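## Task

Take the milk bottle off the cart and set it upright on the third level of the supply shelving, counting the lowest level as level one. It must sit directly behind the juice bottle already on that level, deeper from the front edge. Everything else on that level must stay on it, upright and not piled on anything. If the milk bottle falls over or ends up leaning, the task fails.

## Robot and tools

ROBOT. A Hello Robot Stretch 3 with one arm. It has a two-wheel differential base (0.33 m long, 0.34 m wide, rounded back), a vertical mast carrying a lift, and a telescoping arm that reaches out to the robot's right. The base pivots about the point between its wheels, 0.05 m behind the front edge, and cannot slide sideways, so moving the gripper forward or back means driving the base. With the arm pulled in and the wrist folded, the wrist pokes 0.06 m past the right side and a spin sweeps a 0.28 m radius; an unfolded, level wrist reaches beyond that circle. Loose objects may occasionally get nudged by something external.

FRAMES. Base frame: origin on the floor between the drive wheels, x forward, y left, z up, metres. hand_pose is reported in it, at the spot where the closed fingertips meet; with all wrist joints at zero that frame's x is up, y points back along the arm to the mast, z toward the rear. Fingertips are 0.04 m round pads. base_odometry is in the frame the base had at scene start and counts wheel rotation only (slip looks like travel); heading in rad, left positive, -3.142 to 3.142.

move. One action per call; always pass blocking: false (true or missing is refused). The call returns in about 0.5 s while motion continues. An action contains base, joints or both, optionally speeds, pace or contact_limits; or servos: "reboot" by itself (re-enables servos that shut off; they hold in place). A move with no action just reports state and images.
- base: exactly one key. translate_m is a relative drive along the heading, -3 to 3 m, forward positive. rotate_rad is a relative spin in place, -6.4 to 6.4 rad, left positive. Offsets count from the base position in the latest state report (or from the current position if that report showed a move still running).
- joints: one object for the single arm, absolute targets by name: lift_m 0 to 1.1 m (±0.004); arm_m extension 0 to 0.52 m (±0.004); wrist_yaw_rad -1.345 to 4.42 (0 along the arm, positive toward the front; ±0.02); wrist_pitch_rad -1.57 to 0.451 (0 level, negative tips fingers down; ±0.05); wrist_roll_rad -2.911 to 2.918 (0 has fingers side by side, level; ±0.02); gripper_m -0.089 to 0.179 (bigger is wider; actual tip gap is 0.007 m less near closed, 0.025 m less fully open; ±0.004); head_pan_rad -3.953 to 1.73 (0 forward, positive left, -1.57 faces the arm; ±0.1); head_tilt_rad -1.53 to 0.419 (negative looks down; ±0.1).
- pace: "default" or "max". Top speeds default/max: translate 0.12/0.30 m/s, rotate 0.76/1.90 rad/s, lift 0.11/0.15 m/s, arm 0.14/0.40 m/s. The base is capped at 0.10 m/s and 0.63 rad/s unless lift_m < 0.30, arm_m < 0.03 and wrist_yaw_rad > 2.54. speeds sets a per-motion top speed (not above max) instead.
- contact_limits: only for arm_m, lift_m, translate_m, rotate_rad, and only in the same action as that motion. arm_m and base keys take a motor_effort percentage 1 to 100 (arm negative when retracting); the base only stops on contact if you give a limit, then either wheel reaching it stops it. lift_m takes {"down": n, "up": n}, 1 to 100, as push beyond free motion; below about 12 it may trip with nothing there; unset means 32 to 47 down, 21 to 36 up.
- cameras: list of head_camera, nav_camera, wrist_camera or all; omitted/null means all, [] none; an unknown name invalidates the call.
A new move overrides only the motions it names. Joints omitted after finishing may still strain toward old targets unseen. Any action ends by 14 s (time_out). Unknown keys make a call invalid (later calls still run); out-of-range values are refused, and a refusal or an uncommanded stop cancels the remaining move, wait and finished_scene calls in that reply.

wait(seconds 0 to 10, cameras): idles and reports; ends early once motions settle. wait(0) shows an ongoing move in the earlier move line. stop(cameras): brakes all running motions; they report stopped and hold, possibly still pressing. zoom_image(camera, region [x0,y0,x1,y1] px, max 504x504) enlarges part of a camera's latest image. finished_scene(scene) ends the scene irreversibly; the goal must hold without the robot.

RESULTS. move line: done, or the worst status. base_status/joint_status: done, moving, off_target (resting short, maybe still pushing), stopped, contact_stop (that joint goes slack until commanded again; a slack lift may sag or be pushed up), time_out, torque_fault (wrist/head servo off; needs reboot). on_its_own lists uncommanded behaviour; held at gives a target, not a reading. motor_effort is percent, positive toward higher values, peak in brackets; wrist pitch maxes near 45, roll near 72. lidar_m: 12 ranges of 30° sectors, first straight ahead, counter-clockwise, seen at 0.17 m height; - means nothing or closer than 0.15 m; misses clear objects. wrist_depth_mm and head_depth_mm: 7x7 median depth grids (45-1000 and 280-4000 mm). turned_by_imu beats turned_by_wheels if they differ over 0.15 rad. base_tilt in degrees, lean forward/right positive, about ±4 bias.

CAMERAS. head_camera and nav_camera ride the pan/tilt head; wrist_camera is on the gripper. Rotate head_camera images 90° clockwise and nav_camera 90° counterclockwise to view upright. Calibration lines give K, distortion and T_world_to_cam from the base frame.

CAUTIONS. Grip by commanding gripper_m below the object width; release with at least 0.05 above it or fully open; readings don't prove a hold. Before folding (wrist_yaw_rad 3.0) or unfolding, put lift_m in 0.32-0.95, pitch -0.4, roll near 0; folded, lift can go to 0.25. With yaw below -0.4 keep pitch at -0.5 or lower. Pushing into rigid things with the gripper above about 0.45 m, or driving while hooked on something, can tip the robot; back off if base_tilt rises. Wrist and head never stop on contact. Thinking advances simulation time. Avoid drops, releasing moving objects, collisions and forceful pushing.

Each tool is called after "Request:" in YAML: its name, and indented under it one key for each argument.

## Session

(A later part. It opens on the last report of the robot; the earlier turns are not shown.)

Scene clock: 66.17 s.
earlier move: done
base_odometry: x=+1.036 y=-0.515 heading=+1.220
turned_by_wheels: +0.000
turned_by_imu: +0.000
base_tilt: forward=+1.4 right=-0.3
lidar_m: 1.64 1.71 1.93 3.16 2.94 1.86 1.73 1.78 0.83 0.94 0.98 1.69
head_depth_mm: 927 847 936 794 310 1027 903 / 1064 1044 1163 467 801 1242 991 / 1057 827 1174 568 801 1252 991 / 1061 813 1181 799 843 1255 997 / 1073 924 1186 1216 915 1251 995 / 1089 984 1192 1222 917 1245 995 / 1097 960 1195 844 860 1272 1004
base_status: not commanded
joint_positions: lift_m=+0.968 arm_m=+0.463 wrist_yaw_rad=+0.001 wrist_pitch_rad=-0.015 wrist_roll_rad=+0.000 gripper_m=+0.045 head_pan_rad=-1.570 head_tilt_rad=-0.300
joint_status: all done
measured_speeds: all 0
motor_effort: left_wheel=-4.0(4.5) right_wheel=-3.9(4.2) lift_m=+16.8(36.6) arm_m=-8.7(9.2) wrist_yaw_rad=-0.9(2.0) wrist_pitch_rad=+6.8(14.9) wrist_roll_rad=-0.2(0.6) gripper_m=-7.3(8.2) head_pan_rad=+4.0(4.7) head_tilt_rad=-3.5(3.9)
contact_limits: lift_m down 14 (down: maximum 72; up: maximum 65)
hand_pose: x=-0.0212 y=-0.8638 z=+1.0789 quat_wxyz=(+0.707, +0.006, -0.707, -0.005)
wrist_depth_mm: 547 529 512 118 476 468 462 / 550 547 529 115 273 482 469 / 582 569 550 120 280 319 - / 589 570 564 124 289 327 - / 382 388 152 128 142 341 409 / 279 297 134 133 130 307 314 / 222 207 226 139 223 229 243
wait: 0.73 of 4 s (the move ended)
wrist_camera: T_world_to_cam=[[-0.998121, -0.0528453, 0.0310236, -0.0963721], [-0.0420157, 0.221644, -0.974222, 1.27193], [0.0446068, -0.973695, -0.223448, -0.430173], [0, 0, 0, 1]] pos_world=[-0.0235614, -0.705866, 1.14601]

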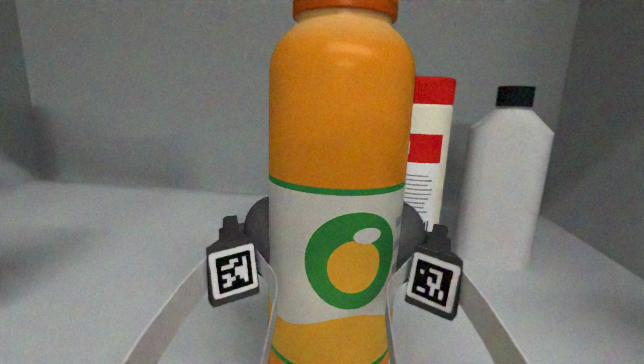

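Landed (effort dropped). Release and retract.

Request:
move:
  joints: {"gripper_m":0.115}
  blocking: false
  cameras: []

Request:
wait:
  seconds: 3
  cameras: ["wrist_camera"]

Request:
move:
  joints: {"arm_m":0.3}
  blocking: false
  cameras: []

Request:
wait:
  seconds: 4
  cameras: ["wrist_camera"]

Request:
move:
  joints: {"arm_m":0.0}
  pace: "max"
  blocking: false
  cameras: []

Request:
wait:
  seconds: 4
  cameras: ["head_camera","wrist_camera"]

Scene clock: 67.17 s.
move: moving
base_odometry: x=+1.036 y=-0.515 heading=+1.220
turned_by_wheels: +0.000
turned_by_imu: +0.000
base_tilt: forward=+1.5 right=-0.2
lidar_m: 1.64 1.71 1.93 3.15 2.94 1.86 1.73 1.78 0.83 0.94 0.98 1.69
head_depth_mm: 927 845 933 797 309 1029 905 / 1065 1047 1169 466 798 1243 991 / 1058 826 1171 568 802 1248 989 / 1063 815 1178 793 843 1255 993 / 1077 925 1183 1215 910 1246 997 / 1096 979 1188 1226 916 1244 1005 / 1092 962 1189 843 858 1268 1004
base_status: not commanded
joint_positions: lift_m=+0.968 arm_m=+0.463 wrist_yaw_rad=+0.001 wrist_pitch_rad=-0.007 wrist_roll_rad=+0.000 gripper_m=+0.082 head_pan_rad=-1.570 head_tilt_rad=-0.300
joint_status: gripper_m moving
measured_speeds: translate_m=+0.000 rotate_rad=+0.000 lift_m=+0.000 arm_m=+0.000 wrist_yaw_rad=+0.000 wrist_pitch_rad=+0.024 wrist_roll_rad=+0.000 head_pan_rad=+0.000 head_tilt_rad=+0.000
motor_effort: left_wheel=-4.4(4.4) right_wheel=-3.3(4.3) lift_m=+16.8(16.9) arm_m=-13.1(13.1) wrist_yaw_rad=-1.6(1.8) wrist_pitch_rad=+4.5(7.2) wrist_roll_rad=-0.2(0.3) gripper_m=+78.0(78.0) head_pan_rad=+3.6(4.0) head_tilt_rad=-3.3(3.6)
contact_limits: lift_m down 14 (down: maximum 72; up: maximum 65)
hand_pose: x=-0.0212 y=-0.8641 z=+1.0809 quat_wxyz=(+0.707, +0.003, -0.707, -0.002)
wrist_depth_mm: 549 532 515 119 479 466 460 / 562 552 531 115 276 485 473 / 583 560 554 119 281 319 - / 586 574 561 123 288 325 - / 388 399 152 128 144 336 416 / 285 273 141 133 134 295 319 / 233 210 220 138 228 223 246

Scene clock: 67.90 s.
earlier move: done
base_odometry: x=+1.036 y=-0.515 heading=+1.220
turned_by_wheels: +0.000
turned_by_imu: +0.000
base_tilt: forward=+1.4 right=-0.2
lidar_m: 1.64 1.71 1.92 3.15 2.93 1.86 1.73 1.78 0.83 0.94 0.98 1.70
head_depth_mm: 927 850 929 798 309 1028 906 / 1056 1048 1168 468 801 1242 991 / 1060 827 1178 568 804 1253 994 / 1064 809 1176 798 848 1253 996 / 1077 924 1186 1220 911 1246 998 / 1087 979 1191 1225 914 1245 1002 / 1091 964 1190 844 856 1261 1003
base_status: not commanded
joint_positions: lift_m=+0.968 arm_m=+0.463 wrist_yaw_rad=+0.001 wrist_pitch_rad=-0.005 wrist_roll_rad=+0.000 gripper_m=+0.115 head_pan_rad=-1.570 head_tilt_rad=-0.300
joint_status: all done
measured_speeds: all 0
motor_effort: left_wheel=-4.2(4.5) right_wheel=-3.4(4.3) lift_m=+16.5(16.9) arm_m=-15.4(15.4) wrist_yaw_rad=-1.2(1.8) wrist_pitch_rad=+5.3(7.2) wrist_roll_rad=+0.3(0.3) gripper_m=+0.6(79.7) head_pan_rad=+2.7(4.3) head_tilt_rad=-2.8(3.6)
contact_limits: lift_m down 14 (down: maximum 72; up: maximum 65)
hand_pose: x=-0.0212 y=-0.8641 z=+1.0813 quat_wxyz=(+0.707, +0.002, -0.707, -0.002)
wrist_depth_mm: 544 531 515 119 479 474 458 / 567 550 530 115 275 484 473 / 581 566 548 119 280 319 - / 589 579 565 123 289 326 - / 393 399 153 128 145 325 417 / 301 123 266 132 145 128 321 / - 219 222 137 228 223 247
wait: 0.73 of 3 s (the move ended)
wrist_camera: T_world_to_cam=[[-0.998125, -0.0525197, 0.0314339, -0.0966191], [-0.0419143, 0.212227, -0.976321, 1.26847], [0.044605, -0.975808, -0.21403, -0.441866], [0, 0, 0, 1]] pos_world=[-0.0235615, -0.705455, 1.1469]

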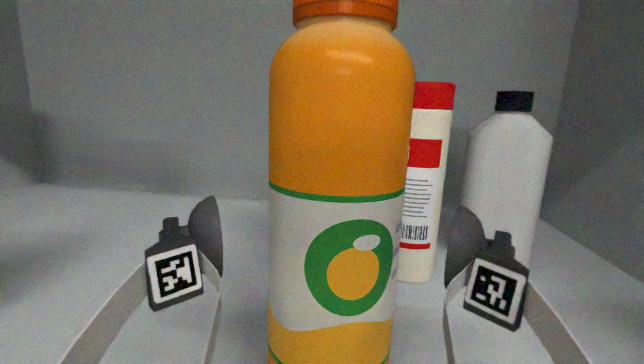

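Scene clock: 68.40 s.
move: moving
base_odometry: x=+1.036 y=-0.515 heading=+1.220
turned_by_wheels: +0.000
turned_by_imu: +0.000
base_tilt: forward=+1.4 right=-0.2
lidar_m: 1.64 1.71 1.93 3.15 2.95 1.86 1.73 1.78 0.83 0.94 0.98 1.69
head_depth_mm: 932 850 934 791 309 1024 903 / 1063 1046 1165 563 801 1242 992 / 1058 829 1175 555 802 1249 992 / 1059 814 1179 792 843 1256 994 / 1076 922 1189 1218 911 1251 999 / 1089 980 1193 1222 914 1240 999 / 1095 962 1195 845 859 1269 1003
base_status: not commanded
joint_positions: lift_m=+0.968 arm_m=+0.445 wrist_yaw_rad=+0.001 wrist_pitch_rad=-0.005 wrist_roll_rad=+0.000 gripper_m=+0.115 head_pan_rad=-1.570 head_tilt_rad=-0.300
joint_status: arm_m moving
measured_speeds: translate_m=+0.000 rotate_rad=+0.000 lift_m=+0.000 arm_m=-0.068 wrist_yaw_rad=+0.000 wrist_pitch_rad=+0.000 wrist_roll_rad=+0.000 head_pan_rad=+0.000 head_tilt_rad=+0.000
motor_effort: left_wheel=-3.9(4.4) right_wheel=-3.2(4.0) lift_m=+16.8(16.8) arm_m=-24.5(26.1) wrist_yaw_rad=-1.8(1.9) wrist_pitch_rad=+4.9(5.7) wrist_roll_rad=+0.0(0.3) gripper_m=+0.1(1.6) head_pan_rad=+3.3(4.7) head_tilt_rad=-3.2(3.6)
contact_limits: lift_m down 14 (down: maximum 72; up: maximum 65)
hand_pose: x=-0.0212 y=-0.8464 z=+1.0814 quat_wxyz=(+0.707, +0.002, -0.707, -0.002)
wrist_depth_mm: 560 538 529 134 493 481 471 / 580 563 546 129 288 497 - / 592 582 568 133 293 338 - / 560 589 576 138 307 337 - / 391 395 157 144 310 343 417 / 300 124 280 149 166 128 321 / - 219 231 154 239 222 247

Scene clock: 70.33 s.
earlier move: done
base_odometry: x=+1.036 y=-0.515 heading=+1.220
turned_by_wheels: +0.000
turned_by_imu: -0.001
base_tilt: forward=+1.4 right=-0.1
lidar_m: 1.64 1.71 1.93 3.15 2.95 1.86 1.72 1.78 0.83 0.94 0.98 1.69
head_depth_mm: 925 848 933 793 316 1030 903 / 1070 1047 1165 1006 391 1155 992 / 1058 830 1173 975 401 1196 991 / 1063 813 1180 807 513 1201 1001 / 1077 927 1188 1216 914 1247 998 / 1090 979 1188 1214 916 1246 1004 / 1092 960 1196 844 859 1269 1002
base_status: not commanded
joint_positions: lift_m=+0.968 arm_m=+0.300 wrist_yaw_rad=+0.001 wrist_pitch_rad=-0.004 wrist_roll_rad=+0.000 gripper_m=+0.115 head_pan_rad=-1.570 head_tilt_rad=-0.300
joint_status: all done
measured_speeds: all 0
motor_effort: left_wheel=-4.1(4.6) right_wheel=-3.6(4.5) lift_m=+16.7(16.8) arm_m=-25.3(27.2) wrist_yaw_rad=-1.2(1.9) wrist_pitch_rad=+5.0(5.7) wrist_roll_rad=-0.1(0.3) gripper_m=-0.8(1.8) head_pan_rad=+2.9(4.7) head_tilt_rad=-2.9(3.7)
contact_limits: lift_m down 14 (down: maximum 72; up: maximum 65)
hand_pose: x=-0.0212 y=-0.7011 z=+1.0815 quat_wxyz=(+0.707, +0.002, -0.707, -0.001)
wrist_depth_mm: 576 686 667 645 627 612 - / 331 707 689 278 643 627 - / 320 725 710 284 463 636 263 / 331 585 682 296 483 622 263 / 342 352 362 308 432 417 273 / 305 123 284 303 308 128 283 / - 837 804 281 269 262 255
wait: 1.93 of 4 s (the move ended)
wrist_camera: T_world_to_cam=[[-0.998125, -0.0525001, 0.0314725, -0.0880951], [-0.0419163, 0.211538, -0.976471, 1.23377], [0.0446072, -0.975959, -0.213342, -0.283659], [0, 0, 0, 1]] pos_world=[-0.0235615, -0.542454, 1.147]

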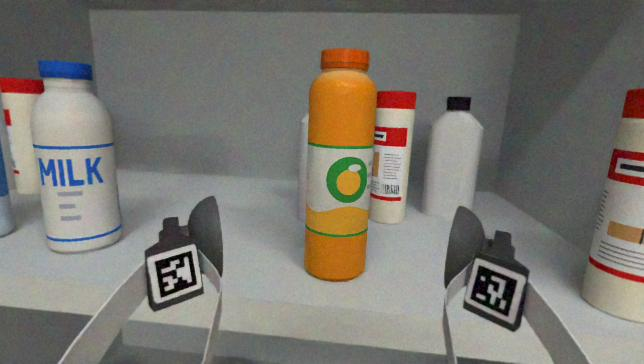

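Scene clock: 70.83 s.
move: moving
base_odometry: x=+1.036 y=-0.515 heading=+1.220
turned_by_wheels: +0.000
turned_by_imu: +0.000
base_tilt: forward=+1.3 right=-0.4
lidar_m: 1.64 1.72 1.93 3.15 2.94 1.86 1.73 1.78 0.83 0.94 0.98 1.69
head_depth_mm: 931 850 935 797 313 952 906 / 1063 1047 1169 1027 352 1072 992 / 1053 827 1175 992 362 382 994 / 1062 813 1178 813 452 1152 992 / 1081 924 1189 1219 908 1244 996 / 1086 979 1187 1219 918 1249 1000 / 1092 966 1196 843 861 1264 1003
base_status: not commanded
joint_positions: lift_m=+0.968 arm_m=+0.250 wrist_yaw_rad=+0.001 wrist_pitch_rad=-0.004 wrist_roll_rad=+0.000 gripper_m=+0.115 head_pan_rad=-1.570 head_tilt_rad=-0.300
joint_status: arm_m moving
measured_speeds: translate_m=+0.000 rotate_rad=+0.000 lift_m=+0.000 arm_m=-0.194 wrist_yaw_rad=+0.000 wrist_pitch_rad=+0.000 wrist_roll_rad=+0.000 head_pan_rad=+0.000 head_tilt_rad=+0.000
motor_effort: left_wheel=-3.9(4.5) right_wheel=-4.2(4.2) lift_m=+16.5(16.8) arm_m=-26.2(26.2) wrist_yaw_rad=-1.4(1.8) wrist_pitch_rad=+5.2(5.6) wrist_roll_rad=+0.0(0.3) gripper_m=+0.5(1.5) head_pan_rad=+3.6(4.5) head_tilt_rad=-2.9(3.3)
contact_limits: lift_m down 14 (down: maximum 72; up: maximum 65)
hand_pose: x=-0.0212 y=-0.6506 z=+1.0816 quat_wxyz=(+0.707, +0.002, -0.707, -0.001)
wrist_depth_mm: 583 733 706 681 665 654 - / 559 752 737 328 689 674 - / 394 755 759 328 509 687 287 / 409 404 680 338 525 672 293 / 394 375 384 355 436 418 302 / 350 123 329 321 313 128 307 / - 820 848 835 822 114 293

Scene clock: 72.33 s.
earlier move: done
base_odometry: x=+1.036 y=-0.515 heading=+1.220
turned_by_wheels: +0.000
turned_by_imu: +0.000
base_tilt: forward=+1.4 right=-0.2
lidar_m: 1.64 1.71 1.93 3.16 2.95 1.86 1.73 1.78 0.83 0.94 0.98 1.69
head_depth_mm: 925 848 934 806 821 946 994 / 1063 1044 1169 1056 898 388 988 / 1055 831 1172 1015 899 1333 - / 1057 815 1179 824 844 1334 - / 1072 924 1177 1214 914 1055 996 / 1092 978 1189 1224 920 1248 996 / 1089 960 1198 845 858 1265 1005
base_status: not commanded
joint_positions: lift_m=+0.968 arm_m=+0.000 wrist_yaw_rad=+0.001 wrist_pitch_rad=-0.003 wrist_roll_rad=+0.000 gripper_m=+0.115 head_pan_rad=-1.570 head_tilt_rad=-0.300
joint_status: all done
measured_speeds: all 0
motor_effort: left_wheel=-4.3(4.6) right_wheel=-3.5(4.3) lift_m=+17.1(17.2) arm_m=-23.9(26.3) wrist_yaw_rad=-1.3(1.8) wrist_pitch_rad=+4.7(5.6) wrist_roll_rad=-0.2(0.3) gripper_m=+0.2(2.0) head_pan_rad=+4.2(4.5) head_tilt_rad=-2.4(3.3)
contact_limits: lift_m down 14 (down: maximum 72; up: maximum 65)
hand_pose: x=-0.0212 y=-0.4011 z=+1.0818 quat_wxyz=(+0.707, +0.002, -0.707, -0.001)
wrist_depth_mm: - - - - - - - / - - - - - - - / - - - 734 751 - - / 636 636 624 638 740 - - / - - - - 558 534 - / - 124 - - - 128 - / - 816 878 922 926 121 -
wait: 1.50 of 4 s (the move ended)
pictures: head_camera (sideways), wrist_camera
head_camera: T_world_to_cam=[[0.014529, 0.244917, -0.969435, 1.2768], [0.999889, -0.00687145, 0.0132494, -0.0214678], [-0.00341642, -0.96952, -0.24499, 0.276992], [0, 0, 0, 1]] pos_world=[0.00386111, -0.0443096, 1.30592]
wrist_camera: T_world_to_cam=[[-0.998125, -0.0524644, 0.0315278, -0.0723977], [-0.0419163, 0.21052, -0.976691, 1.17039], [0.0446043, -0.976181, -0.212324, 0.00802793], [0, 0, 0, 1]] pos_world=[-0.0235615, -0.242353, 1.1471]

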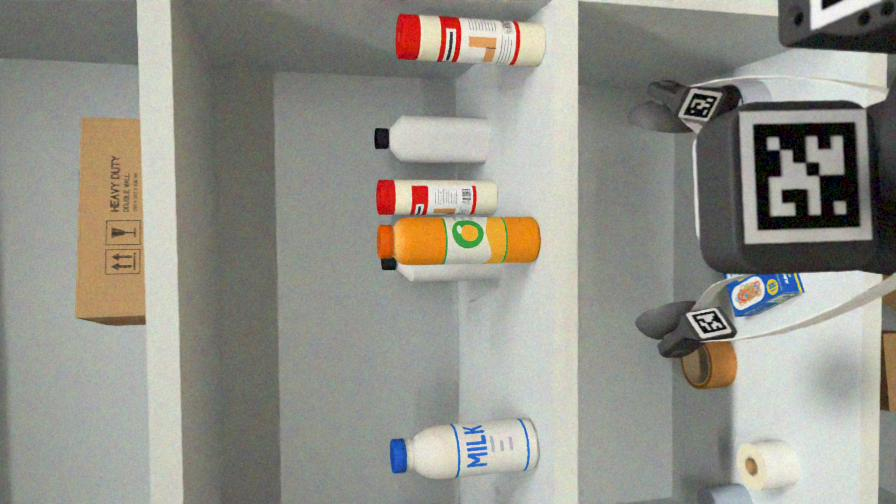

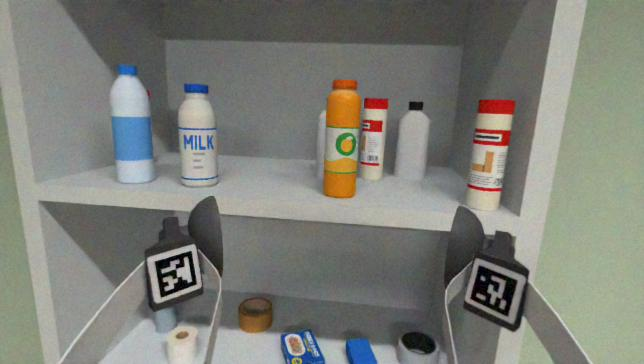

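Request:
move:
  base: {"rotate_rad":-0.735}
  joints: {"lift_m":0.8}
  blocking: false
  cameras: []

Request:
wait:
  seconds: 6
  cameras: []

Request:
move:
  base: {"translate_m":-1.25}
  blocking: false
  cameras: []

Request:
wait:
  seconds: 10
  cameras: []

Request:
wait:
  seconds: 6
  cameras: []

Request:
move:
  base: {"rotate_rad":-0.838}
  blocking: false
  cameras: []

Request:
wait:
  seconds: 6

Scene clock: 73.90 s.
move: moving
base_odometry: x=+1.036 y=-0.515 heading=+1.124
turned_by_wheels: -0.095
turned_by_imu: -0.097
base_tilt: forward=+1.4 right=-0.4
lidar_m: 1.64 1.67 1.76 3.16 3.22 1.86 1.73 1.75 0.83 0.87 0.98 1.70
head_depth_mm: 690 719 753 807 834 1441 1508 / 949 838 992 831 887 901 932 / 1079 1024 1183 1042 1301 1305 - / 1060 828 1185 988 907 1257 - / 1056 805 1174 954 916 1059 971 / 1062 966 1165 1199 920 1224 968 / 1067 961 1158 1197 925 1271 972
base_status: rotate_rad moving
joint_positions: lift_m=+0.943 arm_m=+0.000 wrist_yaw_rad=+0.001 wrist_pitch_rad=-0.003 wrist_roll_rad=+0.000 gripper_m=+0.115 head_pan_rad=-1.570 head_tilt_rad=-0.300
joint_status: lift_m moving
measured_speeds: translate_m=+0.000 rotate_rad=-0.370 lift_m=-0.097 arm_m=+0.000 wrist_yaw_rad=+0.000 wrist_pitch_rad=+0.000 wrist_roll_rad=+0.000 head_pan_rad=+0.000 head_tilt_rad=+0.000
motor_effort: left_wheel=+9.5(9.5) right_wheel=-10.9(11.3) lift_m=+15.3(17.5) arm_m=-20.7(21.6) wrist_yaw_rad=-1.5(1.7) wrist_pitch_rad=+5.0(5.4) wrist_roll_rad=-0.1(0.3) gripper_m=-0.5(1.1) head_pan_rad=+3.8(4.9) head_tilt_rad=-2.1(2.6)
hand_pose: x=-0.0212 y=-0.4011 z=+1.0566 quat_wxyz=(+0.707, +0.002, -0.707, -0.001)
wrist_depth_mm: - - - - - - - / 577 594 - 574 - - - / - 602 - 734 787 - - / 574 602 609 592 578 - - / - 152 - - - - - / - 124 - - - 128 - / - 820 857 853 824 614 -

Scene clock: 75.77 s.
earlier move: done
base_odometry: x=+1.036 y=-0.515 heading=+0.485
turned_by_wheels: -0.639
turned_by_imu: -0.647
base_tilt: forward=+1.3 right=-0.2
lidar_m: 0.98 1.64 1.65 1.72 3.15 3.16 1.89 1.73 1.73 1.43 0.83 0.99
head_depth_mm: 2056 2110 2214 2335 2433 2093 1606 / 1822 1930 2005 2140 2259 2114 1613 / 1646 1744 1795 1895 2017 2027 1627 / 1513 1571 1634 1715 1791 1868 1622 / 1394 1438 1495 1544 1621 1697 1639 / 1286 1330 1377 1425 1488 1550 1563 / 1197 1229 1277 1325 1351 863 906
base_status: done
joint_positions: lift_m=+0.800 arm_m=+0.000 wrist_yaw_rad=+0.001 wrist_pitch_rad=-0.003 wrist_roll_rad=+0.000 gripper_m=+0.115 head_pan_rad=-1.570 head_tilt_rad=-0.300
joint_status: all done
measured_speeds: all 0
motor_effort: left_wheel=+7.6(10.2) right_wheel=-7.5(11.3) lift_m=+16.1(20.0) arm_m=-16.9(21.6) wrist_yaw_rad=-1.0(2.1) wrist_pitch_rad=+4.7(5.4) wrist_roll_rad=+0.1(0.3) gripper_m=-0.6(1.3) head_pan_rad=+3.1(4.9) head_tilt_rad=-1.8(2.6)
hand_pose: x=-0.0212 y=-0.4011 z=+0.9138 quat_wxyz=(+0.707, +0.002, -0.707, -0.001)
wrist_depth_mm: 633 - - - - - - / 638 544 - - - - - / 812 558 - - - - - / 820 829 - - - - - / 836 151 - - - - - / 834 123 - - - 128 - / - 643 - - - - -
wait: 1.87 of 6 s (the move ended)

Scene clock: 76.27 s.
move: moving
base_odometry: x=+1.023 y=-0.522 heading=+0.485
turned_by_wheels: +0.000
turned_by_imu: +0.000
base_tilt: forward=+1.3 right=-0.3
lidar_m: 1.00 1.65 1.66 1.72 3.13 3.17 1.88 1.72 1.72 1.44 0.84 1.00
head_depth_mm: 2035 2143 2233 2346 2445 2093 1618 / 1844 1943 2052 2165 2288 2088 1621 / 1660 1738 1828 1919 2019 2012 1628 / 1520 1568 1647 1726 1806 1879 1628 / 1400 1453 1513 1563 1630 1710 1625 / 1294 1337 1385 1438 1491 1551 1585 / 1204 1241 1282 1328 1379 869 908
base_status: translate_m moving
joint_positions: lift_m=+0.800 arm_m=+0.000 wrist_yaw_rad=+0.001 wrist_pitch_rad=-0.003 wrist_roll_rad=+0.000 gripper_m=+0.115 head_pan_rad=-1.570 head_tilt_rad=-0.300
joint_status: not commanded
measured_speeds: translate_m=-0.058 rotate_rad=+0.000 lift_m=+0.000 arm_m=+0.000 wrist_yaw_rad=+0.000 wrist_pitch_rad=+0.000 wrist_roll_rad=+0.000 head_pan_rad=+0.000 head_tilt_rad=+0.000
motor_effort: left_wheel=-5.0(6.1) right_wheel=-10.4(10.4) lift_m=+16.3(16.3) arm_m=-17.1(17.9) wrist_yaw_rad=-1.6(1.8) wrist_pitch_rad=+4.5(5.2) wrist_roll_rad=-0.1(0.4) gripper_m=+0.1(1.9) head_pan_rad=+3.7(4.5) head_tilt_rad=-1.6(2.4)
hand_pose: x=-0.0212 y=-0.4011 z=+0.9138 quat_wxyz=(+0.707, +0.002, -0.707, -0.001)
wrist_depth_mm: 635 - - - - - - / 627 - - - - - - / 794 902 - - - - - / 828 749 - - - - - / 835 151 - - - - - / 830 124 - - - 128 - / 619 638 - - - - -

Scene clock: 86.27 s.
earlier move: moving
base_odometry: x=+0.144 y=-0.985 heading=+0.485
turned_by_wheels: +0.000
turned_by_imu: -0.005
base_tilt: forward=+1.7 right=-0.3
lidar_m: 1.98 2.40 2.14 2.52 2.49 2.41 1.05 0.93 1.28 1.20 1.95 1.52
head_depth_mm: 1352 1399 1452 1508 1556 1557 1564 / 1472 1530 1590 1666 1711 1398 1382 / 1614 1694 1757 1835 1897 1469 1478 / 1800 1880 1976 2067 2197 1631 1614 / 2014 2124 2201 2306 2441 2135 1628 / 1967 2027 2097 2178 2292 2141 1633 / 1842 1897 1960 2004 2086 2102 1648
base_status: translate_m moving
joint_positions: lift_m=+0.800 arm_m=+0.000 wrist_yaw_rad=+0.001 wrist_pitch_rad=-0.003 wrist_roll_rad=+0.000 gripper_m=+0.115 head_pan_rad=-1.570 head_tilt_rad=-0.300
joint_status: not commanded
measured_speeds: translate_m=-0.100 rotate_rad=+0.001 lift_m=+0.000 arm_m=+0.000 wrist_yaw_rad=+0.000 wrist_pitch_rad=+0.000 wrist_roll_rad=+0.000 head_pan_rad=+0.000 head_tilt_rad=+0.000
motor_effort: left_wheel=-2.6(7.2) right_wheel=-9.2(12.7) lift_m=+21.1(21.3) arm_m=-2.3(17.9) wrist_yaw_rad=-1.5(1.9) wrist_pitch_rad=+4.3(5.3) wrist_roll_rad=+0.0(0.6) gripper_m=-0.2(1.9) head_pan_rad=+3.4(5.0) head_tilt_rad=+0.0(2.4)
hand_pose: x=-0.0212 y=-0.4011 z=+0.9138 quat_wxyz=(+0.707, +0.002, -0.707, -0.001)
wrist_depth_mm: - - - - - - 908 / - - - - - - 908 / - - - - - - 948 / - - - - - - 931 / - - - - - - 952 / - 124 - - - 128 979 / - - - - - - 944
wait: 10.00 s; no rest

Scene clock: 89.40 s.
earlier move: done
base_odometry: x=-0.069 y=-1.098 heading=+0.485
turned_by_wheels: +0.000
turned_by_imu: -0.001
base_tilt: forward=+1.3 right=-0.2
lidar_m: 2.22 2.59 2.29 2.74 2.32 2.08 0.85 0.74 0.74 1.17 2.10 1.72
head_depth_mm: 1163 1208 1248 1296 1343 1400 1461 / 1265 1319 1369 1429 1491 1548 1557 / 1397 1449 1516 1592 1669 1469 1478 / 1541 1618 1705 1796 1834 1391 1406 / 1738 1819 1947 2043 2189 1553 1537 / 1983 2087 2207 2313 2425 2156 1636 / 1999 2046 2131 2188 2285 2138 1642
base_status: done
joint_positions: lift_m=+0.800 arm_m=+0.000 wrist_yaw_rad=+0.001 wrist_pitch_rad=-0.003 wrist_roll_rad=+0.000 gripper_m=+0.115 head_pan_rad=-1.570 head_tilt_rad=-0.300
joint_status: not commanded
measured_speeds: all 0
motor_effort: left_wheel=-2.9(7.2) right_wheel=-2.8(12.7) lift_m=+22.7(22.7) arm_m=+3.1(17.9) wrist_yaw_rad=-1.2(2.0) wrist_pitch_rad=+4.5(5.3) wrist_roll_rad=+0.2(0.6) gripper_m=+0.1(1.9) head_pan_rad=+2.4(5.0) head_tilt_rad=+0.7(2.4)
hand_pose: x=-0.0212 y=-0.4011 z=+0.9138 quat_wxyz=(+0.707, +0.002, -0.707, -0.001)
wrist_depth_mm: - - - - - 920 772 / - - - - - 929 779 / - - - - - 953 795 / - - - - - 978 804 / - - - - - 899 805 / - 125 - - - 128 816 / - - - - - 936 797
wait: 3.13 of 6 s (the move ended)

Scene clock: 89.90 s.
move: moving
base_odometry: x=-0.069 y=-1.098 heading=+0.390
turned_by_wheels: -0.095
turned_by_imu: -0.097
base_tilt: forward=+1.6 right=-0.6
lidar_m: 2.05 2.59 2.29 2.58 2.32 2.33 1.39 0.75 0.75 1.17 1.48 1.72
head_depth_mm: 1112 1152 1193 1239 1293 1344 1400 / 1199 1244 1288 1352 1408 1488 1521 / 1306 1359 1413 1478 1554 1570 1563 / 1423 1489 1560 1638 1733 1456 1433 / 1559 1658 1741 1829 1936 1448 1434 / 1745 1849 1970 2093 2251 1615 1580 / 1955 2096 2154 2270 2348 2134 1629
base_status: rotate_rad moving
joint_positions: lift_m=+0.800 arm_m=+0.000 wrist_yaw_rad=+0.001 wrist_pitch_rad=-0.003 wrist_roll_rad=+0.000 gripper_m=+0.115 head_pan_rad=-1.570 head_tilt_rad=-0.300
joint_status: not commanded
measured_speeds: translate_m=+0.000 rotate_rad=-0.370 lift_m=+0.000 arm_m=+0.000 wrist_yaw_rad=+0.000 wrist_pitch_rad=+0.000 wrist_roll_rad=+0.000 head_pan_rad=+0.000 head_tilt_rad=+0.000
motor_effort: left_wheel=+10.4(11.2) right_wheel=-10.5(11.1) lift_m=+22.9(23.0) arm_m=+3.9(3.9) wrist_yaw_rad=-1.1(1.6) wrist_pitch_rad=+4.8(5.1) wrist_roll_rad=+0.0(0.3) gripper_m=-0.5(1.0) head_pan_rad=+1.4(4.1) head_tilt_rad=+1.4(1.5)
hand_pose: x=-0.0212 y=-0.4011 z=+0.9138 quat_wxyz=(+0.707, +0.002, -0.707, -0.001)
wrist_depth_mm: - - - - - 876 737 / - - - - - 898 758 / - - - - - 903 761 / - - - - - 931 777 / - - - - - 877 790 / - 125 - - - 128 805 / - - - - - 918 793

Scene clock: 91.83 s.
earlier move: done
base_odometry: x=-0.069 y=-1.098 heading=-0.352
turned_by_wheels: -0.742
turned_by_imu: -0.753
base_tilt: forward=+1.2 right=-0.1
lidar_m: 2.10 1.73 2.68 2.30 2.37 2.40 2.33 1.65 0.78 0.74 1.22 1.17
head_depth_mm: 1020 1066 1112 1164 1217 1030 1058 / 1019 1063 1112 1164 1215 954 1055 / 1022 1060 1111 1164 1219 997 1058 / 1013 1071 1111 1165 1217 1045 1029 / 1019 1063 1114 1171 1223 1294 1353 / 1015 1066 1107 1168 1219 1291 1364 / 1018 1059 1113 1163 1224 1295 1366
base_status: done
joint_positions: lift_m=+0.800 arm_m=+0.000 wrist_yaw_rad=+0.001 wrist_pitch_rad=-0.003 wrist_roll_rad=+0.000 gripper_m=+0.115 head_pan_rad=-1.570 head_tilt_rad=-0.300
joint_status: not commanded
measured_speeds: all 0
motor_effort: left_wheel=+6.8(12.2) right_wheel=-7.9(11.1) lift_m=+23.9(24.0) arm_m=+4.9(6.6) wrist_yaw_rad=-1.1(1.9) wrist_pitch_rad=+4.9(5.2) wrist_roll_rad=-0.3(0.4) gripper_m=-0.2(1.9) head_pan_rad=+2.7(4.2) head_tilt_rad=+1.2(1.8)
hand_pose: x=-0.0212 y=-0.4011 z=+0.9138 quat_wxyz=(+0.707, +0.002, -0.707, -0.001)
wrist_depth_mm: 920 895 881 852 850 827 810 / 939 926 907 891 884 854 839 / 976 950 920 901 886 886 876 / - 982 953 944 916 896 893 / - - 989 866 578 792 917 / - 125 - 697 - 125 938 / - - - 920 906 766 978
wait: 1.93 of 6 s (the move ended)
pictures: head_camera (sideways), nav_camera (sideways), wrist_camera
head_camera: T_world_to_cam=[[0.014529, 0.244917, -0.969435, 1.2768], [0.999889, -0.00687145, 0.0132494, -0.0214678], [-0.00341642, -0.96952, -0.24499, 0.276992], [0, 0, 0, 1]] pos_world=[0.00386111, -0.0443096, 1.30592]
nav_camera: T_world_to_cam=[[0.0463762, -0.253212, 0.966299, -1.21525], [-0.998086, -0.0513595, 0.0344433, 0.0103029], [0.0409072, -0.966047, -0.255109, 0.292922], [0, 0, 0, 1]] pos_world=[0.054659, -0.0242093, 1.24866]
wrist_camera: T_world_to_cam=[[-0.998125, -0.0524607, 0.031541, -0.0671131], [-0.0419197, 0.210329, -0.976732, 1.0063], [0.044606, -0.976222, -0.212134, -0.0278391], [0, 0, 0, 1]] pos_world=[-0.0235614, -0.242353, 0.9791]

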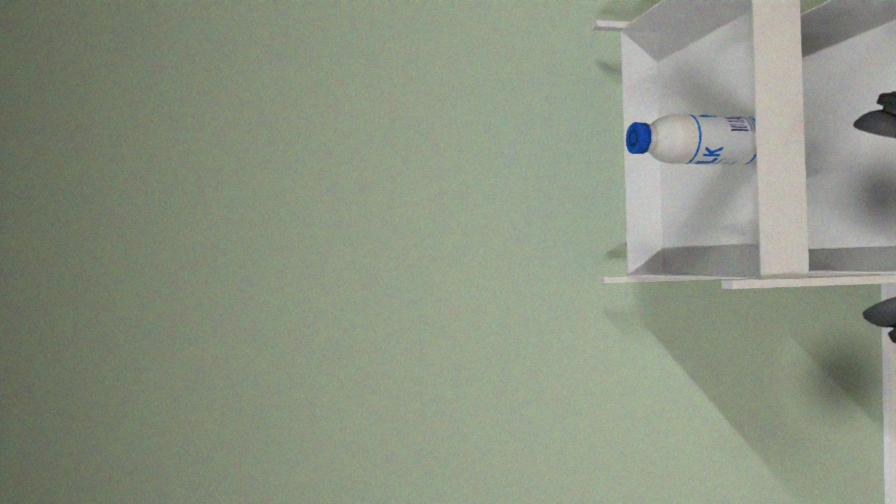

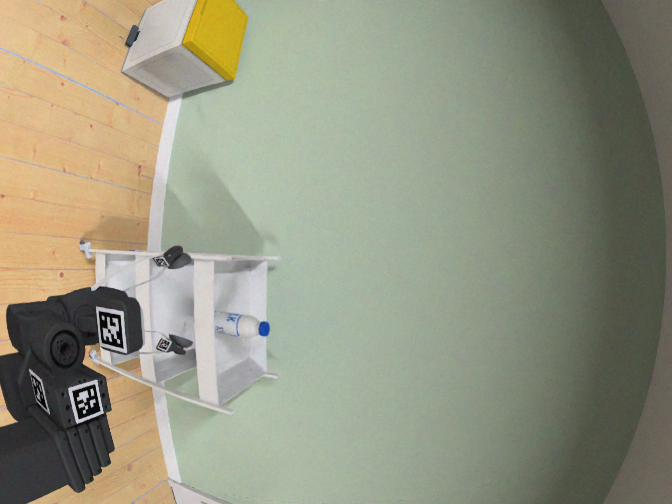

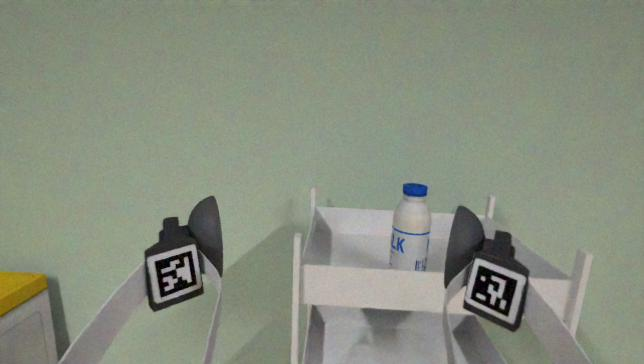

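Request:
move:
  base: {"translate_m":-0.157}
  joints: {"lift_m":0.8,"wrist_pitch_rad":-0.35,"head_tilt_rad":-0.5}
  blocking: false
  cameras: []

Request:
wait:
  seconds: 6
  cameras: []

Request:
move:
  joints: {"arm_m":0.35}
  blocking: false
  cameras: []

Request:
wait:
  seconds: 6

Scene clock: 94.37 s.
move: moving
base_odometry: x=-0.084 y=-1.093 heading=-0.352
turned_by_wheels: +0.000
turned_by_imu: -0.001
base_tilt: forward=+1.4 right=-0.4
lidar_m: 2.12 1.74 2.68 2.29 2.36 2.40 2.31 1.65 0.79 0.74 1.23 1.18
head_depth_mm: 981 1057 1152 1237 1040 1147 1250 / 982 1060 1148 1221 1004 1155 1220 / 986 1058 1147 1219 939 1152 1196 / 982 1060 1144 1231 1057 1137 1114 / 983 1059 1144 1248 1355 1522 1297 / 976 1058 1144 1254 1380 1526 1374 / 981 1060 1141 1256 1369 1533 1372
base_status: translate_m moving
joint_positions: lift_m=+0.800 arm_m=+0.000 wrist_yaw_rad=+0.001 wrist_pitch_rad=-0.332 wrist_roll_rad=+0.000 gripper_m=+0.115 head_pan_rad=-1.570 head_tilt_rad=-0.499
joint_status: lift_m moving; wrist_pitch_rad moving; head_tilt_rad moving
measured_speeds: translate_m=-0.058 rotate_rad=+0.000 lift_m=+0.000 arm_m=+0.000 wrist_yaw_rad=+0.000 wrist_pitch_rad=-0.504 wrist_roll_rad=+0.000 head_pan_rad=+0.000 head_tilt_rad=+0.000
motor_effort: left_wheel=-5.7(6.2) right_wheel=-9.6(10.3) lift_m=+22.4(27.7) arm_m=+6.8(7.2) wrist_yaw_rad=-1.3(1.6) wrist_pitch_rad=+3.7(4.8) wrist_roll_rad=-0.1(0.3) gripper_m=+0.0(1.0) head_pan_rad=+2.7(3.2) head_tilt_rad=-4.1(5.2)
hand_pose: x=-0.0213 y=-0.3794 z=+0.8325 quat_wxyz=(+0.698, +0.117, -0.697, -0.117)
wrist_depth_mm: 887 871 854 818 824 806 788 / 969 934 936 889 854 851 840 / - - - 794 690 745 892 / - - - 941 954 - 971 / - - - 841 - 623 - / - 125 - - - 128 - / 962 - - 921 907 858 -

Scene clock: 96.57 s.
earlier move: done
base_odometry: x=-0.217 y=-1.044 heading=-0.352
turned_by_wheels: +0.000
turned_by_imu: +0.000
base_tilt: forward=+1.5 right=-0.2
lidar_m: 2.27 1.88 2.67 2.29 2.71 2.24 2.17 1.60 0.78 0.75 0.77 1.29
head_depth_mm: 980 1058 1149 1257 1380 1517 1354 / 980 1054 1151 1229 1047 1186 1259 / 980 1058 1142 1223 1050 1151 1221 / 981 1056 1149 1233 920 1160 1189 / 980 1055 1142 1234 1052 1160 1113 / 979 1055 1145 1251 1315 1493 1340 / 978 1054 1138 1244 1371 1533 1372
base_status: done
joint_positions: lift_m=+0.800 arm_m=+0.000 wrist_yaw_rad=+0.001 wrist_pitch_rad=-0.364 wrist_roll_rad=+0.000 gripper_m=+0.115 head_pan_rad=-1.570 head_tilt_rad=-0.500
joint_status: all done
measured_speeds: all 0
motor_effort: left_wheel=-3.5(7.0) right_wheel=-3.4(10.3) lift_m=+26.1(27.7) arm_m=+7.0(8.8) wrist_yaw_rad=-1.2(1.8) wrist_pitch_rad=+3.1(4.8) wrist_roll_rad=+0.1(0.4) gripper_m=-0.2(1.6) head_pan_rad=+2.3(3.8) head_tilt_rad=-4.3(5.2)
hand_pose: x=-0.0213 y=-0.3758 z=+0.8250 quat_wxyz=(+0.696, +0.129, -0.695, -0.128)
wrist_depth_mm: 893 860 849 827 812 798 794 / 969 953 880 575 841 869 847 / - - 722 - 713 920 914 / - - - 979 949 - - / - - 689 - - - - / - 125 965 - 975 128 - / - 961 966 938 918 967 -
wait: 2.20 of 6 s (the move ended)

Scene clock: 97.07 s.
move: moving
base_odometry: x=-0.217 y=-1.044 heading=-0.352
turned_by_wheels: +0.000
turned_by_imu: +0.000
base_tilt: forward=+1.3 right=-0.2
lidar_m: 2.26 1.88 2.68 2.29 2.70 2.24 2.17 1.60 0.78 0.75 0.77 1.29
head_depth_mm: 978 1057 1148 1252 1373 1515 1354 / 978 1056 1148 1238 1045 1181 1258 / 977 1052 1146 1220 1049 1150 498 / 982 1050 1149 1238 921 1158 1227 / 980 1059 1144 1235 1055 1161 1117 / 978 1053 1139 1248 1317 1489 1337 / 979 1052 1146 1249 1374 1532 1369
base_status: not commanded
joint_positions: lift_m=+0.800 arm_m=+0.018 wrist_yaw_rad=+0.001 wrist_pitch_rad=-0.364 wrist_roll_rad=+0.000 gripper_m=+0.115 head_pan_rad=-1.570 head_tilt_rad=-0.500
joint_status: arm_m moving
measured_speeds: translate_m=+0.000 rotate_rad=+0.000 lift_m=+0.000 arm_m=+0.068 wrist_yaw_rad=+0.000 wrist_pitch_rad=+0.000 wrist_roll_rad=+0.000 head_pan_rad=+0.000 head_tilt_rad=+0.000
motor_effort: left_wheel=-3.5(3.8) right_wheel=-3.4(3.7) lift_m=+26.4(26.5) arm_m=+26.6(26.6) wrist_yaw_rad=-0.8(1.8) wrist_pitch_rad=+3.0(3.8) wrist_roll_rad=-0.1(0.3) gripper_m=-0.5(1.0) head_pan_rad=+1.4(4.1) head_tilt_rad=-4.3(4.9)
hand_pose: x=-0.0213 y=-0.3935 z=+0.8249 quat_wxyz=(+0.696, +0.129, -0.695, -0.128)
wrist_depth_mm: 885 871 855 815 804 800 772 / 945 932 887 554 842 858 842 / - - 648 709 713 903 916 / - - - 949 - - - / - - 155 - - - - / - 125 945 960 972 128 - / - 959 954 907 903 970 -

Scene clock: 100.33 s.
earlier move: done
base_odometry: x=-0.217 y=-1.044 heading=-0.352
turned_by_wheels: +0.000
turned_by_imu: -0.001
base_tilt: forward=+1.4 right=-0.3
lidar_m: 2.26 1.87 2.68 2.28 2.70 2.25 2.17 1.60 0.78 0.75 0.77 1.29
head_depth_mm: 978 1056 1150 1245 1359 346 304 / 980 1056 1146 1234 480 998 1256 / 980 1055 1144 1219 516 1121 1253 / 978 1051 1145 1234 626 1120 1220 / 980 1056 1143 1234 1057 1160 1197 / 981 1053 1147 1251 1315 1491 1340 / 980 1056 1146 1249 1372 1529 1371
base_status: not commanded
joint_positions: lift_m=+0.800 arm_m=+0.350 wrist_yaw_rad=+0.001 wrist_pitch_rad=-0.365 wrist_roll_rad=+0.000 gripper_m=+0.115 head_pan_rad=-1.570 head_tilt_rad=-0.500
joint_status: all done
measured_speeds: all 0
motor_effort: left_wheel=-3.2(4.0) right_wheel=-3.0(4.0) lift_m=+28.0(28.0) arm_m=+25.0(26.9) wrist_yaw_rad=-1.6(2.0) wrist_pitch_rad=+3.2(4.2) wrist_roll_rad=+0.0(0.4) gripper_m=-0.1(1.3) head_pan_rad=+2.5(4.3) head_tilt_rad=-3.5(4.9)
hand_pose: x=-0.0213 y=-0.7258 z=+0.8248 quat_wxyz=(+0.696, +0.129, -0.695, -0.128)
wrist_depth_mm: 559 548 537 524 518 502 495 / 608 591 583 564 553 542 527 / 661 651 543 254 527 577 571 / 758 689 502 259 510 487 628 / 810 326 380 288 414 348 676 / 258 124 334 326 338 128 320 / - 274 265 260 253 245 245
wait: 3.27 of 6 s (the move ended)
pictures: head_camera (sideways), nav_camera (sideways), wrist_camera
head_camera: T_world_to_cam=[[0.0143205, 0.432572, -0.901486, 1.18811], [0.999892, -0.00927471, 0.0114334, -0.0190971], [-0.00341527, -0.901552, -0.432658, 0.521235], [0, 0, 0, 1]] pos_world=[0.00386073, -0.0442012, 1.2968]
nav_camera: T_world_to_cam=[[0.0465464, -0.440037, 0.896773, -1.12455], [-0.998082, -0.0571607, 0.0237566, 0.0242343], [0.0408064, -0.896159, -0.441853, 0.535999], [0, 0, 0, 1]] pos_world=[0.0546593, -0.0131184, 1.24472]
wrist_camera: T_world_to_cam=[[-0.998134, -0.0599984, 0.0113344, -0.0702163], [-0.0421219, 0.542207, -0.839188, 1.11505], [0.0442044, -0.8381, -0.543723, 0.0100391], [0, 0, 0, 1]] pos_world=[-0.0235609, -0.60039, 0.941994]

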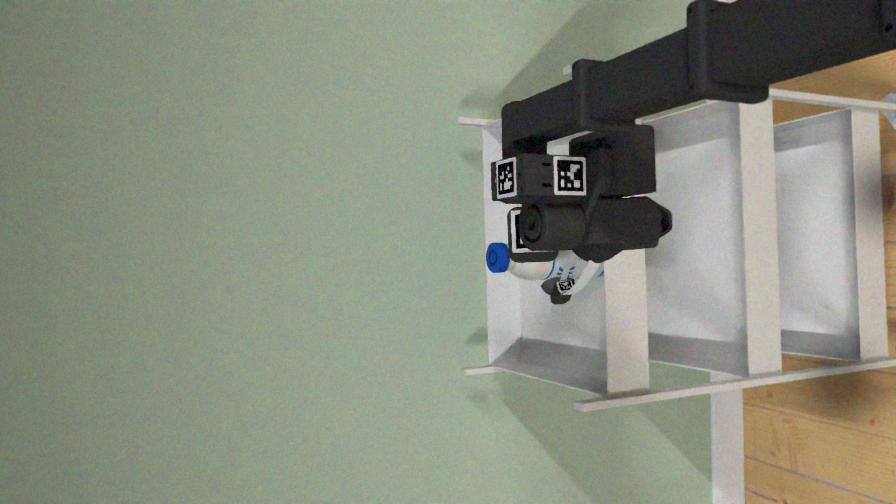

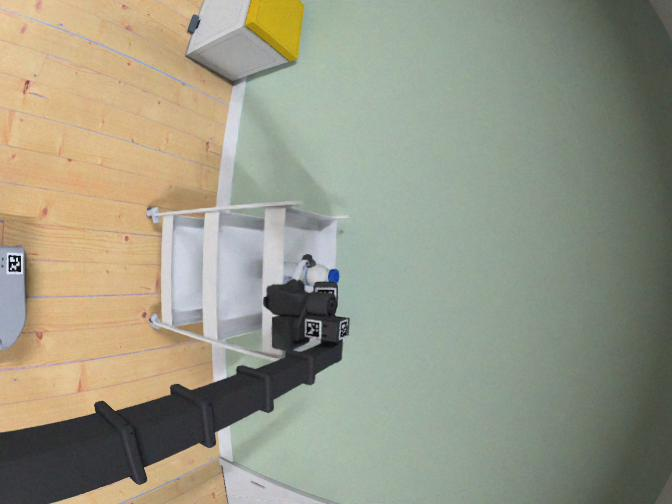

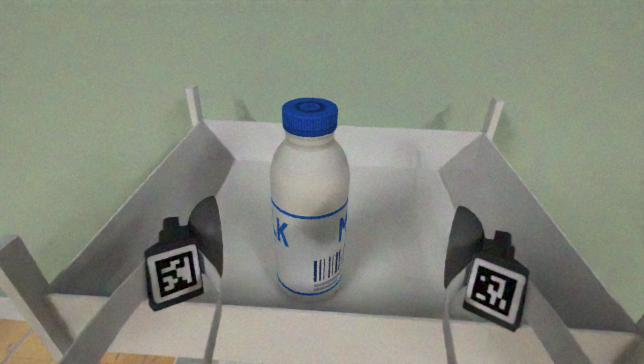

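Request:
move:
  base: {"translate_m":0.011}
  joints: {"gripper_m":0.125}
  blocking: false
  cameras: []

Request:
wait:
  seconds: 3
  cameras: []

Request:
move:
  joints: {"arm_m":0.42,"lift_m":0.785}
  blocking: false
  cameras: []

Request:
wait:
  seconds: 4
  cameras: ["wrist_camera","head_camera"]

Scene clock: 101.83 s.
move: moving
base_odometry: x=-0.207 y=-1.047 heading=-0.352
turned_by_wheels: +0.000
turned_by_imu: +0.000
base_tilt: forward=+1.4 right=+0.1
lidar_m: 2.26 1.86 2.68 2.28 2.69 2.26 2.18 1.61 0.78 0.75 1.22 1.28
head_depth_mm: 980 1059 1149 1255 1359 346 304 / 980 1056 1142 1235 481 1000 1250 / 979 1054 1147 1218 516 1116 1253 / 982 1058 1139 1236 624 1120 1222 / 980 1055 1147 1235 1053 1156 1196 / 980 1059 1142 1249 1320 1507 1338 / 979 1050 1142 1254 1385 1530 1372
base_status: translate_m moving
joint_positions: lift_m=+0.800 arm_m=+0.350 wrist_yaw_rad=+0.001 wrist_pitch_rad=-0.365 wrist_roll_rad=+0.000 gripper_m=+0.125 head_pan_rad=-1.570 head_tilt_rad=-0.500
joint_status: gripper_m moving
measured_speeds: translate_m=+0.015 rotate_rad=+0.000 lift_m=+0.000 arm_m=+0.000 wrist_yaw_rad=+0.000 wrist_pitch_rad=+0.000 wrist_roll_rad=+0.000 head_pan_rad=+0.000 head_tilt_rad=+0.000
motor_effort: left_wheel=+3.5(7.9) right_wheel=+5.0(8.3) lift_m=+28.8(28.8) arm_m=+23.2(24.3) wrist_yaw_rad=-1.2(1.9) wrist_pitch_rad=+2.9(4.0) wrist_roll_rad=-0.2(0.3) gripper_m=+0.3(47.4) head_pan_rad=+2.7(3.8) head_tilt_rad=-3.9(4.0)
hand_pose: x=-0.0213 y=-0.7258 z=+0.8248 quat_wxyz=(+0.696, +0.129, -0.695, -0.128)
wrist_depth_mm: 558 550 538 527 517 507 495 / 608 600 572 569 555 540 529 / 673 656 548 251 531 575 574 / 747 699 499 260 510 488 631 / 819 296 394 282 415 359 681 / 246 125 333 326 348 127 317 / - 273 265 259 256 248 244

Scene clock: 102.23 s.
earlier move: done
base_odometry: x=-0.207 y=-1.048 heading=-0.352
turned_by_wheels: +0.000
turned_by_imu: +0.000
base_tilt: forward=+1.5 right=-0.2
lidar_m: 2.25 1.86 2.68 2.29 2.69 2.26 2.18 1.61 0.79 0.75 1.22 1.28
head_depth_mm: 978 1056 1149 1252 1366 346 304 / 978 1056 1147 1238 482 1000 1247 / 982 1057 1145 1219 518 1116 1250 / 979 1060 1145 1234 625 1120 1225 / 975 1054 1141 1236 1052 1156 1191 / 981 1051 1145 1251 1321 1504 1328 / 979 1054 1141 1248 1375 1532 1370
base_status: done
joint_positions: lift_m=+0.800 arm_m=+0.350 wrist_yaw_rad=+0.001 wrist_pitch_rad=-0.365 wrist_roll_rad=+0.000 gripper_m=+0.125 head_pan_rad=-1.570 head_tilt_rad=-0.500
joint_status: all done
measured_speeds: all 0
motor_effort: left_wheel=+4.6(7.9) right_wheel=+5.1(8.3) lift_m=+28.8(29.0) arm_m=+22.4(24.3) wrist_yaw_rad=-1.0(1.9) wrist_pitch_rad=+3.5(4.0) wrist_roll_rad=+0.4(0.4) gripper_m=-1.1(47.4) head_pan_rad=+2.8(3.8) head_tilt_rad=-3.7(4.0)
hand_pose: x=-0.0213 y=-0.7258 z=+0.8248 quat_wxyz=(+0.696, +0.129, -0.695, -0.128)
wrist_depth_mm: 560 547 537 525 515 505 490 / 609 589 573 567 559 544 531 / 672 650 547 250 531 573 572 / 749 705 496 260 512 487 628 / 812 291 395 284 416 362 667 / 244 125 335 327 347 127 319 / - 274 265 259 256 247 245
wait: 0.40 of 3 s (the move ended)

Scene clock: 102.73 s.
move: moving
base_odometry: x=-0.207 y=-1.048 heading=-0.352
turned_by_wheels: +0.000
turned_by_imu: +0.000
base_tilt: forward=+1.4 right=-0.1
lidar_m: 2.25 1.86 2.69 2.28 2.70 2.26 2.18 1.62 0.78 0.75 1.23 1.28
head_depth_mm: 980 1058 1149 1255 1353 361 311 / 980 1062 1139 1237 506 537 1216 / 979 1057 1147 1221 537 1118 1253 / 981 1057 1138 1236 646 1121 1226 / 977 1055 1147 1234 1051 1162 1196 / 979 1054 1144 1248 1320 1512 1334 / 981 1056 1145 1246 1375 1523 1367
base_status: not commanded
joint_positions: lift_m=+0.785 arm_m=+0.368 wrist_yaw_rad=+0.001 wrist_pitch_rad=-0.365 wrist_roll_rad=+0.000 gripper_m=+0.125 head_pan_rad=-1.570 head_tilt_rad=-0.500
joint_status: lift_m moving; arm_m moving
measured_speeds: translate_m=+0.000 rotate_rad=+0.000 lift_m=-0.012 arm_m=+0.068 wrist_yaw_rad=+0.000 wrist_pitch_rad=+0.000 wrist_roll_rad=+0.000 head_pan_rad=+0.000 head_tilt_rad=+0.000
motor_effort: left_wheel=+4.6(4.6) right_wheel=+4.3(5.1) lift_m=+19.2(29.6) arm_m=+26.0(26.4) wrist_yaw_rad=-1.2(1.6) wrist_pitch_rad=+3.0(3.6) wrist_roll_rad=-0.1(0.3) gripper_m=-0.4(1.1) head_pan_rad=+1.8(3.4) head_tilt_rad=-3.8(4.0)
hand_pose: x=-0.0213 y=-0.7434 z=+0.8100 quat_wxyz=(+0.696, +0.129, -0.695, -0.128)
wrist_depth_mm: 549 536 524 511 503 491 475 / 597 580 559 545 539 525 516 / 655 637 515 231 513 552 562 / 729 433 469 239 485 451 615 / 803 292 373 266 393 361 647 / 253 125 317 304 333 127 289 / - 247 240 236 233 227 225

Scene clock: 103.93 s.
earlier move: done
base_odometry: x=-0.207 y=-1.048 heading=-0.352
turned_by_wheels: +0.000
turned_by_imu: +0.000
base_tilt: forward=+1.4 right=-0.2
lidar_m: 2.25 1.86 2.67 2.29 2.70 2.26 2.18 1.62 0.78 0.75 1.22 1.28
head_depth_mm: 979 1057 1145 1249 1361 381 313 / 980 1058 1145 1242 494 414 1220 / 980 1052 1141 1216 590 1156 1245 / 980 1057 1147 1233 887 1158 1228 / 977 1053 1146 1232 1055 1156 1199 / 974 1056 1145 1242 1320 1513 1332 / 981 1052 1137 1246 1373 1537 1368
base_status: not commanded
joint_positions: lift_m=+0.785 arm_m=+0.420 wrist_yaw_rad=+0.001 wrist_pitch_rad=-0.365 wrist_roll_rad=+0.000 gripper_m=+0.125 head_pan_rad=-1.570 head_tilt_rad=-0.500
joint_status: all done
measured_speeds: all 0
motor_effort: left_wheel=+4.6(4.9) right_wheel=+4.9(5.2) lift_m=+16.3(29.6) arm_m=+24.8(26.6) wrist_yaw_rad=-1.5(2.2) wrist_pitch_rad=+3.5(3.6) wrist_roll_rad=-0.1(0.3) gripper_m=+0.4(1.2) head_pan_rad=+2.0(3.7) head_tilt_rad=-4.3(4.3)
hand_pose: x=-0.0213 y=-0.7957 z=+0.8098 quat_wxyz=(+0.696, +0.129, -0.695, -0.128)
wrist_depth_mm: 495 482 470 459 449 441 438 / 537 524 511 501 489 474 468 / 594 571 531 184 519 511 514 / 655 434 472 186 466 447 553 / 727 294 214 191 393 360 572 / 266 125 314 213 328 127 289 / - 275 282 249 285 279 259
wait: 1.20 of 4 s (the move ended)
pictures: head_camera (sideways), wrist_camera
head_camera: T_world_to_cam=[[0.0143205, 0.432572, -0.901486, 1.18811], [0.999892, -0.00927471, 0.0114334, -0.0190971], [-0.00341527, -0.901552, -0.432658, 0.521235], [0, 0, 0, 1]] pos_world=[0.00386073, -0.0442012, 1.2968]
wrist_camera: T_world_to_cam=[[-0.998134, -0.0600017, 0.0113139, -0.0742294], [-0.0421187, 0.54244, -0.839038, 1.14044], [0.0442066, -0.837949, -0.543955, -0.0564676], [0, 0, 0, 1]] pos_world=[-0.0235609, -0.67039, 0.926994]

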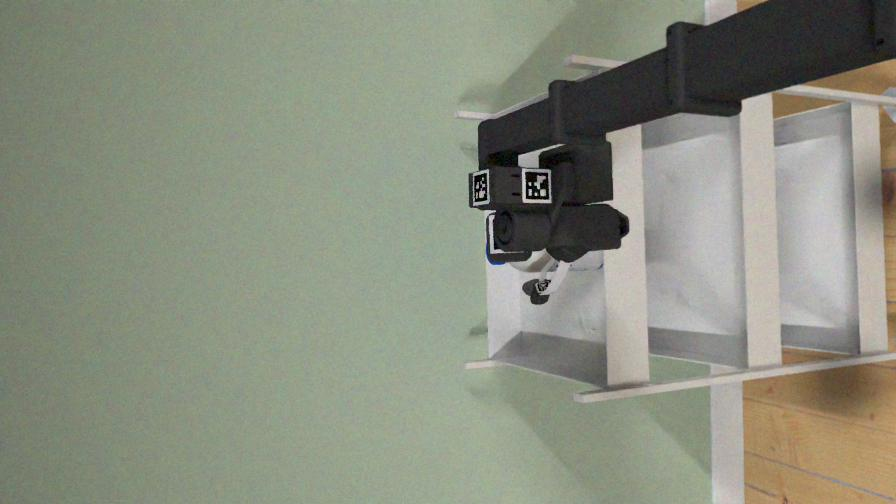

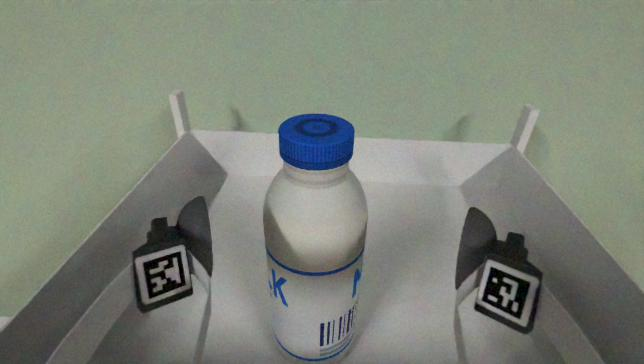

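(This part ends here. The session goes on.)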